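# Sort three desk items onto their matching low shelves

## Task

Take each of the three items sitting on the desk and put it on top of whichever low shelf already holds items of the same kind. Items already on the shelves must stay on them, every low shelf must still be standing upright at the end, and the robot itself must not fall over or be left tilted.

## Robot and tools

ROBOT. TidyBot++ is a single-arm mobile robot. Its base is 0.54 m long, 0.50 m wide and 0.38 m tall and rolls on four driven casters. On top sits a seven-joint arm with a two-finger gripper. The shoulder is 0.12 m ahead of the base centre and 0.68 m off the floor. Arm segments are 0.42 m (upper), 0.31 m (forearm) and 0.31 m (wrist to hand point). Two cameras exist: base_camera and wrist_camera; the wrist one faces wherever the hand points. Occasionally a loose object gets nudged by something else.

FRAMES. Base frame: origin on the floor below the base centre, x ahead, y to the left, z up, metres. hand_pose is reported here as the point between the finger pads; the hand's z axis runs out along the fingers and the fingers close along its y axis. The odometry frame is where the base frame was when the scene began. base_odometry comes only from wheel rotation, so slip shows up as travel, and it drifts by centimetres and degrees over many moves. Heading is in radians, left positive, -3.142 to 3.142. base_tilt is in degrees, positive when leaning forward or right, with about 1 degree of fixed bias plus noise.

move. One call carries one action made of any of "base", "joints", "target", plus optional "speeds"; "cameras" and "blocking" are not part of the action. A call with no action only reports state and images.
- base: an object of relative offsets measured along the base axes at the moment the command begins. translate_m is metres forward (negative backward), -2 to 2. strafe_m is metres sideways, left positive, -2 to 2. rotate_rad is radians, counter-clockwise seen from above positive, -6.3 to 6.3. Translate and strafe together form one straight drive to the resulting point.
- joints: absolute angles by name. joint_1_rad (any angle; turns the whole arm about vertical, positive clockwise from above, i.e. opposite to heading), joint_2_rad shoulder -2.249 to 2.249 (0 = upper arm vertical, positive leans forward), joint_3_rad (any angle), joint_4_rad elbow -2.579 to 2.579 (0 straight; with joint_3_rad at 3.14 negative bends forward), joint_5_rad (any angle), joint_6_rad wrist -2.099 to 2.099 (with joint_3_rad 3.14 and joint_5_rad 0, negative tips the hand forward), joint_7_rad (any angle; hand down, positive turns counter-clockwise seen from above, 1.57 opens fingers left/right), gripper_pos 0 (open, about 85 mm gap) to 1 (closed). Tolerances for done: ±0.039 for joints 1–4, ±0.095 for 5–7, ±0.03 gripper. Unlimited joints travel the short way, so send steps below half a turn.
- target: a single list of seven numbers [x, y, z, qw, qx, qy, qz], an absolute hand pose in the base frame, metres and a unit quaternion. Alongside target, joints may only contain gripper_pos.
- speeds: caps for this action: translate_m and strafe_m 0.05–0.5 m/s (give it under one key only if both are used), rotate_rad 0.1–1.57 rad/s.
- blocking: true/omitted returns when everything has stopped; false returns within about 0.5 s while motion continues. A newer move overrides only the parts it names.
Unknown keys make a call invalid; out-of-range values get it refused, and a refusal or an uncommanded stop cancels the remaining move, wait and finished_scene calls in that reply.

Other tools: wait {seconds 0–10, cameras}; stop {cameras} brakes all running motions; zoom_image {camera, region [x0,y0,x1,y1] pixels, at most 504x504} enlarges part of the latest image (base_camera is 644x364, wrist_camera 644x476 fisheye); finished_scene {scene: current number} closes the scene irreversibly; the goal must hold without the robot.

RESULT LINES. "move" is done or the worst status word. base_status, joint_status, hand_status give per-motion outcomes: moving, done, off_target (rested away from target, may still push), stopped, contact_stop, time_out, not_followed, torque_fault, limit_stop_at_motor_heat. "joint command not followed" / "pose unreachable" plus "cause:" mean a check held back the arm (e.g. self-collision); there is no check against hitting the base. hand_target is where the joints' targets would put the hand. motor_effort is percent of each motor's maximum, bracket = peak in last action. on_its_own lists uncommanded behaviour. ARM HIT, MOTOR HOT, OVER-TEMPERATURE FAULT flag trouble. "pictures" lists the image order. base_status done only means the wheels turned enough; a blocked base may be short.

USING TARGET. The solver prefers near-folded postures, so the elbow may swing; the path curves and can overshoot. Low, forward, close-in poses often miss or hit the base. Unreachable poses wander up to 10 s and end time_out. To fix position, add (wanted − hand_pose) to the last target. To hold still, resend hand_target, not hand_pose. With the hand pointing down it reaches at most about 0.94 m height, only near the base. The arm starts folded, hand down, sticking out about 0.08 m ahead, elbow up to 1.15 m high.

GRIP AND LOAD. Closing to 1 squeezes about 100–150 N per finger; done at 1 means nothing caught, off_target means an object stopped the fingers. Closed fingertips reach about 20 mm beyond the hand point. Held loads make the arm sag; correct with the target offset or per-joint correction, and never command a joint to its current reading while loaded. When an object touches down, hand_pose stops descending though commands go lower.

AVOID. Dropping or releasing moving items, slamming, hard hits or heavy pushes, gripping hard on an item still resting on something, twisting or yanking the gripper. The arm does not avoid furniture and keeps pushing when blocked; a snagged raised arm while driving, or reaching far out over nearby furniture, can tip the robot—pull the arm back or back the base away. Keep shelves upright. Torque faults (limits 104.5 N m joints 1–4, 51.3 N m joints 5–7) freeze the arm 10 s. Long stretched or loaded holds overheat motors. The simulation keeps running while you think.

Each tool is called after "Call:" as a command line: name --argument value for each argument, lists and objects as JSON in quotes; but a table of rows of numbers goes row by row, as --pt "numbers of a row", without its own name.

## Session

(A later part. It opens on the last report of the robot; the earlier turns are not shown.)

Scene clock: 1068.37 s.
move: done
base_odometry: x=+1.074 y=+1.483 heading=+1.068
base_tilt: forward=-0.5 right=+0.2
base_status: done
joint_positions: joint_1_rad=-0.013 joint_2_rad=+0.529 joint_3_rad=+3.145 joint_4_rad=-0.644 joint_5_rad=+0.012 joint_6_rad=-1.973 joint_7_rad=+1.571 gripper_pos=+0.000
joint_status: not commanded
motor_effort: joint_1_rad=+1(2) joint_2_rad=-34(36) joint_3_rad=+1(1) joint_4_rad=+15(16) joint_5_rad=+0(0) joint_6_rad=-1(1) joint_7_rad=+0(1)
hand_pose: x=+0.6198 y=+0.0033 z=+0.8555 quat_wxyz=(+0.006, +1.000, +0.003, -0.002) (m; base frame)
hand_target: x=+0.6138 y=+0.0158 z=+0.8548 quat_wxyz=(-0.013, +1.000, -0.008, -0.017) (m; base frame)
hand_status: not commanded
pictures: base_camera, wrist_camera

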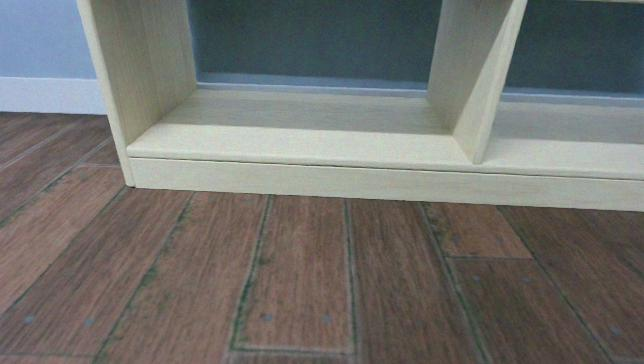

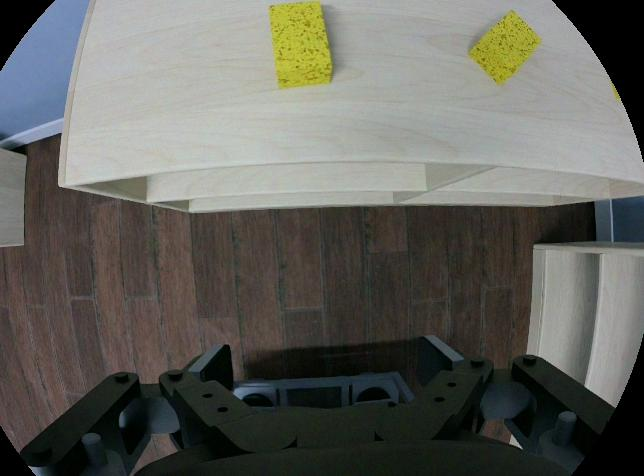

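Call:
move --base '{"translate_m": -0.2}' --cameras '[]'

Call:
move --joints '{"joint_2_rad": 0.472, "joint_4_rad": -0.914, "joint_6_rad": -1.718}' --cameras '[]'

Call:
move --joints '{"joint_2_rad": 0.463, "joint_4_rad": -0.998, "joint_6_rad": -1.642}' --cameras '[]'

Call:
move --joints '{"joint_2_rad": 0.457, "joint_4_rad": -1.076, "joint_6_rad": -1.570}' --cameras '[]'

Call:
move --joints '{"joint_2_rad": 0.49, "joint_4_rad": -0.883, "joint_6_rad": -1.802}' --cameras '[]'

Call:
move --joints '{"joint_2_rad": 0.538, "joint_4_rad": -0.632, "joint_6_rad": -2.004}' --cameras '[]'

Call:
move --joints '{"joint_2_rad": 0.457, "joint_4_rad": -1.132, "joint_6_rad": -1.514}' --cameras '[]'

Call:
move --joints '{"joint_2_rad": 0.49, "joint_4_rad": -1.325, "joint_6_rad": -1.300}' --cameras '[]'

Call:
move --joints '{"joint_2_rad": 0.505, "joint_4_rad": -1.355, "joint_6_rad": -1.262}' --cameras '[]'

Call:
move --joints '{"joint_2_rad": 0.511, "joint_4_rad": -1.366, "joint_6_rad": -1.247}' --cameras '[]'

Call:
move --joints '{"joint_2_rad": 0.515, "joint_4_rad": -1.378, "joint_6_rad": -1.232}' --cameras '[]'

Call:
move --joints '{"joint_2_rad": 0.47, "joint_4_rad": -1.218, "joint_6_rad": -1.474}' --cameras '[]'

Call:
move --joints '{"joint_2_rad": 0.538, "joint_4_rad": -0.632, "joint_6_rad": -2.004}' --cameras '["wrist_camera"]'

Scene clock: 1126.83 s.
move: done
base_odometry: x=+0.977 y=+1.308 heading=+1.068
base_tilt: forward=-0.5 right=+0.2
base_status: done
joint_positions: joint_1_rad=-0.013 joint_2_rad=+0.529 joint_3_rad=+3.145 joint_4_rad=-0.643 joint_5_rad=+0.012 joint_6_rad=-1.975 joint_7_rad=+1.571 gripper_pos=+0.000
joint_status: not commanded
motor_effort: joint_1_rad=+1(2) joint_2_rad=-33(36) joint_3_rad=+0(2) joint_4_rad=+15(16) joint_5_rad=+0(1) joint_6_rad=-1(2) joint_7_rad=+0(1)
hand_pose: x=+0.6193 y=+0.0033 z=+0.8557 quat_wxyz=(+0.006, +1.000, +0.003, -0.003) (m; base frame)
hand_target: x=+0.6138 y=+0.0158 z=+0.8548 quat_wxyz=(-0.013, +1.000, -0.008, -0.017) (m; base frame)
hand_status: not commanded
pictures: none
No camera images: "cameras" was empty.

Scene clock: 1128.20 s.
move: done
base_odometry: x=+0.977 y=+1.308 heading=+1.068
base_tilt: forward=-0.5 right=+0.2
base_status: not commanded
joint_positions: joint_1_rad=-0.013 joint_2_rad=+0.487 joint_3_rad=+3.145 joint_4_rad=-0.897 joint_5_rad=+0.012 joint_6_rad=-1.762 joint_7_rad=+1.571 gripper_pos=+0.000
joint_status: all done
motor_effort: joint_1_rad=+0(1) joint_2_rad=-33(35) joint_3_rad=+1(1) joint_4_rad=+16(17) joint_5_rad=+0(0) joint_6_rad=-1(2) joint_7_rad=-1(1)
hand_pose: x=+0.6235 y=+0.0030 z=+0.8007 quat_wxyz=(+0.007, +1.000, +0.004, -0.002) (m; base frame)
hand_target: x=+0.6308 y=+0.0167 z=+0.8034 quat_wxyz=(-0.015, +1.000, -0.012, +0.018) (m; base frame)
hand_status: not commanded
pictures: none
No camera images: "cameras" was empty.

Scene clock: 1129.07 s.
move: done
base_odometry: x=+0.977 y=+1.308 heading=+1.068
base_tilt: forward=-0.5 right=+0.2
base_status: not commanded
joint_positions: joint_1_rad=-0.013 joint_2_rad=+0.475 joint_3_rad=+3.145 joint_4_rad=-0.983 joint_5_rad=+0.012 joint_6_rad=-1.685 joint_7_rad=+1.571 gripper_pos=+0.000
joint_status: all done
motor_effort: joint_1_rad=+1(1) joint_2_rad=-33(34) joint_3_rad=+0(1) joint_4_rad=+16(18) joint_5_rad=+0(0) joint_6_rad=-1(1) joint_7_rad=+0(1)
hand_pose: x=+0.6235 y=+0.0029 z=+0.7803 quat_wxyz=(+0.007, +1.000, +0.004, +0.000) (m; base frame)
hand_target: x=+0.6312 y=+0.0168 z=+0.7818 quat_wxyz=(-0.015, +1.000, -0.013, +0.019) (m; base frame)
hand_status: not commanded
pictures: none
No camera images: "cameras" was empty.

Scene clock: 1129.90 s.
move: done
base_odometry: x=+0.977 y=+1.308 heading=+1.068
base_tilt: forward=-0.4 right=+0.2
base_status: not commanded
joint_positions: joint_1_rad=-0.013 joint_2_rad=+0.468 joint_3_rad=+3.145 joint_4_rad=-1.062 joint_5_rad=+0.012 joint_6_rad=-1.612 joint_7_rad=+1.571 gripper_pos=+0.000
joint_status: all done
motor_effort: joint_1_rad=+1(1) joint_2_rad=-32(35) joint_3_rad=+0(2) joint_4_rad=+16(18) joint_5_rad=+0(0) joint_6_rad=-1(2) joint_7_rad=-1(1)
hand_pose: x=+0.6228 y=+0.0029 z=+0.7591 quat_wxyz=(+0.007, +1.000, +0.005, +0.000) (m; base frame)
hand_target: x=+0.6307 y=+0.0168 z=+0.7604 quat_wxyz=(-0.016, +1.000, -0.014, +0.019) (m; base frame)
hand_status: not commanded
pictures: none
No camera images: "cameras" was empty.

Scene clock: 1131.07 s.
move: done
base_odometry: x=+0.977 y=+1.308 heading=+1.068
base_tilt: forward=-0.5 right=+0.2
base_status: not commanded
joint_positions: joint_1_rad=-0.013 joint_2_rad=+0.473 joint_3_rad=+3.145 joint_4_rad=-0.896 joint_5_rad=+0.012 joint_6_rad=-1.760 joint_7_rad=+1.571 gripper_pos=+0.000
joint_status: all done
motor_effort: joint_1_rad=+1(1) joint_2_rad=-33(34) joint_3_rad=+0(2) joint_4_rad=+16(18) joint_5_rad=+0(0) joint_6_rad=-1(2) joint_7_rad=-1(1)
hand_pose: x=+0.6226 y=+0.0030 z=+0.8083 quat_wxyz=(+0.007, +1.000, +0.004, +0.007) (m; base frame)
hand_target: x=+0.6147 y=+0.0164 z=+0.8039 quat_wxyz=(-0.014, +1.000, -0.011, -0.017) (m; base frame)
hand_status: not commanded
pictures: none
No camera images: "cameras" was empty.

Scene clock: 1132.60 s.
move: done
base_odometry: x=+0.977 y=+1.308 heading=+1.068
base_tilt: forward=-0.5 right=+0.2
base_status: not commanded
joint_positions: joint_1_rad=-0.013 joint_2_rad=+0.520 joint_3_rad=+3.145 joint_4_rad=-0.646 joint_5_rad=+0.012 joint_6_rad=-1.961 joint_7_rad=+1.571 gripper_pos=+0.000
joint_status: all done
motor_effort: joint_1_rad=+1(1) joint_2_rad=-33(34) joint_3_rad=+0(1) joint_4_rad=+15(17) joint_5_rad=+0(0) joint_6_rad=-1(2) joint_7_rad=+0(1)
hand_pose: x=+0.6215 y=+0.0033 z=+0.8594 quat_wxyz=(+0.006, +1.000, +0.003, +0.007) (m; base frame)
hand_target: x=+0.6138 y=+0.0158 z=+0.8548 quat_wxyz=(-0.013, +1.000, -0.008, -0.017) (m; base frame)
hand_status: not commanded
pictures: none
No camera images: "cameras" was empty.

Scene clock: 1134.63 s.
move: done
base_odometry: x=+0.977 y=+1.308 heading=+1.068
base_tilt: forward=-0.5 right=+0.2
base_status: not commanded
joint_positions: joint_1_rad=-0.013 joint_2_rad=+0.472 joint_3_rad=+3.145 joint_4_rad=-1.114 joint_5_rad=+0.012 joint_6_rad=-1.557 joint_7_rad=+1.571 gripper_pos=+0.000
joint_status: all done
motor_effort: joint_1_rad=+1(1) joint_2_rad=-33(35) joint_3_rad=+1(2) joint_4_rad=+16(18) joint_5_rad=+0(0) joint_6_rad=-1(2) joint_7_rad=+0(1)
hand_pose: x=+0.6243 y=+0.0028 z=+0.7406 quat_wxyz=(+0.007, +1.000, +0.005, +0.000) (m; base frame)
hand_target: x=+0.6308 y=+0.0168 z=+0.7428 quat_wxyz=(-0.015, +1.000, -0.015, +0.019) (m; base frame)
hand_status: not commanded
pictures: none
No camera images: "cameras" was empty.

Scene clock: 1136.10 s.
move: done
base_odometry: x=+0.977 y=+1.308 heading=+1.068
base_tilt: forward=-0.5 right=+0.3
base_status: not commanded
joint_positions: joint_1_rad=-0.013 joint_2_rad=+0.482 joint_3_rad=+3.145 joint_4_rad=-1.310 joint_5_rad=+0.012 joint_6_rad=-1.343 joint_7_rad=+1.571 gripper_pos=+0.000
joint_status: all done
motor_effort: joint_1_rad=+1(1) joint_2_rad=-33(35) joint_3_rad=+1(2) joint_4_rad=+16(18) joint_5_rad=+0(0) joint_6_rad=-1(2) joint_7_rad=-1(1)
hand_pose: x=+0.6231 y=+0.0028 z=+0.6746 quat_wxyz=(+0.006, +1.000, +0.006, +0.004) (m; base frame)
hand_target: x=+0.6302 y=+0.0165 z=+0.6660 quat_wxyz=(-0.015, +1.000, -0.018, +0.013) (m; base frame)
hand_status: not commanded
pictures: none
No camera images: "cameras" was empty.

Scene clock: 1136.87 s.
move: done
base_odometry: x=+0.977 y=+1.308 heading=+1.068
base_tilt: forward=-0.5 right=+0.2
base_status: not commanded
joint_positions: joint_1_rad=-0.013 joint_2_rad=+0.493 joint_3_rad=+3.145 joint_4_rad=-1.340 joint_5_rad=+0.012 joint_6_rad=-1.300 joint_7_rad=+1.571 gripper_pos=+0.000
joint_status: all done
motor_effort: joint_1_rad=+1(1) joint_2_rad=-33(34) joint_3_rad=+0(1) joint_4_rad=+16(17) joint_5_rad=+0(1) joint_6_rad=-1(1) joint_7_rad=-1(1)
hand_pose: x=+0.6244 y=+0.0029 z=+0.6599 quat_wxyz=(+0.006, +1.000, +0.007, +0.004) (m; base frame)
hand_target: x=+0.6299 y=+0.0164 z=+0.6493 quat_wxyz=(-0.015, +1.000, -0.019, +0.009) (m; base frame)
hand_status: not commanded
pictures: none
No camera images: "cameras" was empty.

Scene clock: 1137.40 s.
move: done
base_odometry: x=+0.977 y=+1.308 heading=+1.068
base_tilt: forward=-0.5 right=+0.2
base_status: not commanded
joint_positions: joint_1_rad=-0.013 joint_2_rad=+0.495 joint_3_rad=+3.145 joint_4_rad=-1.350 joint_5_rad=+0.012 joint_6_rad=-1.285 joint_7_rad=+1.571 gripper_pos=+0.000
joint_status: all done
motor_effort: joint_1_rad=+1(1) joint_2_rad=-33(34) joint_3_rad=+0(1) joint_4_rad=+16(16) joint_5_rad=+0(0) joint_6_rad=-1(1) joint_7_rad=-1(1)
hand_pose: x=+0.6250 y=+0.0029 z=+0.6555 quat_wxyz=(+0.006, +1.000, +0.007, +0.006) (m; base frame)
hand_target: x=+0.6299 y=+0.0163 z=+0.6430 quat_wxyz=(-0.014, +1.000, -0.019, +0.008) (m; base frame)
hand_status: not commanded
pictures: none
No camera images: "cameras" was empty.

Scene clock: 1137.97 s.
move: done
base_odometry: x=+0.977 y=+1.308 heading=+1.068
base_tilt: forward=-0.5 right=+0.2
base_status: not commanded
joint_positions: joint_1_rad=-0.013 joint_2_rad=+0.499 joint_3_rad=+3.145 joint_4_rad=-1.362 joint_5_rad=+0.012 joint_6_rad=-1.270 joint_7_rad=+1.571 gripper_pos=+0.000
joint_status: all done
motor_effort: joint_1_rad=+0(1) joint_2_rad=-33(34) joint_3_rad=+2(2) joint_4_rad=+16(16) joint_5_rad=+0(0) joint_6_rad=-1(1) joint_7_rad=-1(1)
hand_pose: x=+0.6251 y=+0.0029 z=+0.6503 quat_wxyz=(+0.006, +1.000, +0.007, +0.006) (m; base frame)
hand_target: x=+0.6295 y=+0.0163 z=+0.6373 quat_wxyz=(-0.014, +1.000, -0.019, +0.008) (m; base frame)
hand_status: not commanded
pictures: none
No camera images: "cameras" was empty.

Scene clock: 1139.07 s.
move: done
base_odometry: x=+0.977 y=+1.308 heading=+1.068
base_tilt: forward=-0.5 right=+0.2
base_status: not commanded
joint_positions: joint_1_rad=-0.013 joint_2_rad=+0.474 joint_3_rad=+3.145 joint_4_rad=-1.229 joint_5_rad=+0.012 joint_6_rad=-1.431 joint_7_rad=+1.571 gripper_pos=+0.000
joint_status: all done
motor_effort: joint_1_rad=+1(1) joint_2_rad=-33(35) joint_3_rad=+1(1) joint_4_rad=+16(17) joint_5_rad=+0(0) joint_6_rad=-1(1) joint_7_rad=-1(1)
hand_pose: x=+0.6250 y=+0.0028 z=+0.7037 quat_wxyz=(+0.007, +1.000, +0.006, +0.004) (m; base frame)
hand_target: x=+0.6153 y=+0.0166 z=+0.7091 quat_wxyz=(-0.015, +1.000, -0.016, -0.011) (m; base frame)
hand_status: not commanded
pictures: none
No camera images: "cameras" was empty.

Scene clock: 1141.20 s.
move: done
base_odometry: x=+0.977 y=+1.308 heading=+1.068
base_tilt: forward=-0.5 right=+0.2
base_status: not commanded
joint_positions: joint_1_rad=-0.013 joint_2_rad=+0.520 joint_3_rad=+3.145 joint_4_rad=-0.647 joint_5_rad=+0.012 joint_6_rad=-1.961 joint_7_rad=+1.571 gripper_pos=+0.000
joint_status: all done
motor_effort: joint_1_rad=+1(1) joint_2_rad=-33(35) joint_3_rad=+1(1) joint_4_rad=+15(18) joint_5_rad=+0(0) joint_6_rad=+0(1) joint_7_rad=-1(1)
hand_pose: x=+0.6214 y=+0.0033 z=+0.8591 quat_wxyz=(+0.006, +1.000, +0.003, +0.007) (m; base frame)
hand_target: x=+0.6138 y=+0.0158 z=+0.8548 quat_wxyz=(-0.013, +1.000, -0.008, -0.017) (m; base frame)
hand_status: not commanded
pictures: wrist_camera

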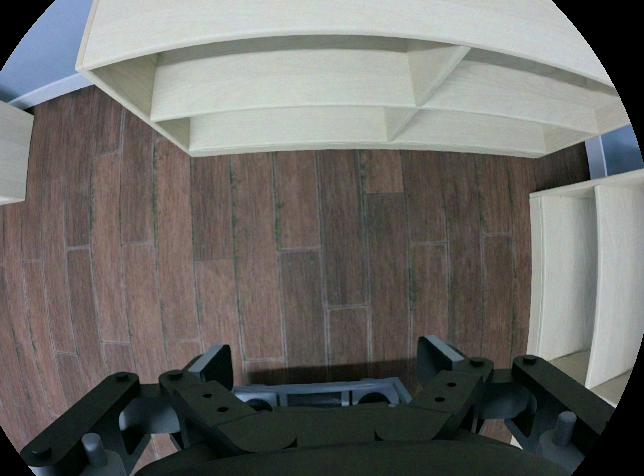

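Call:
finished_scene --scene 1

The scene is finished: the task was done.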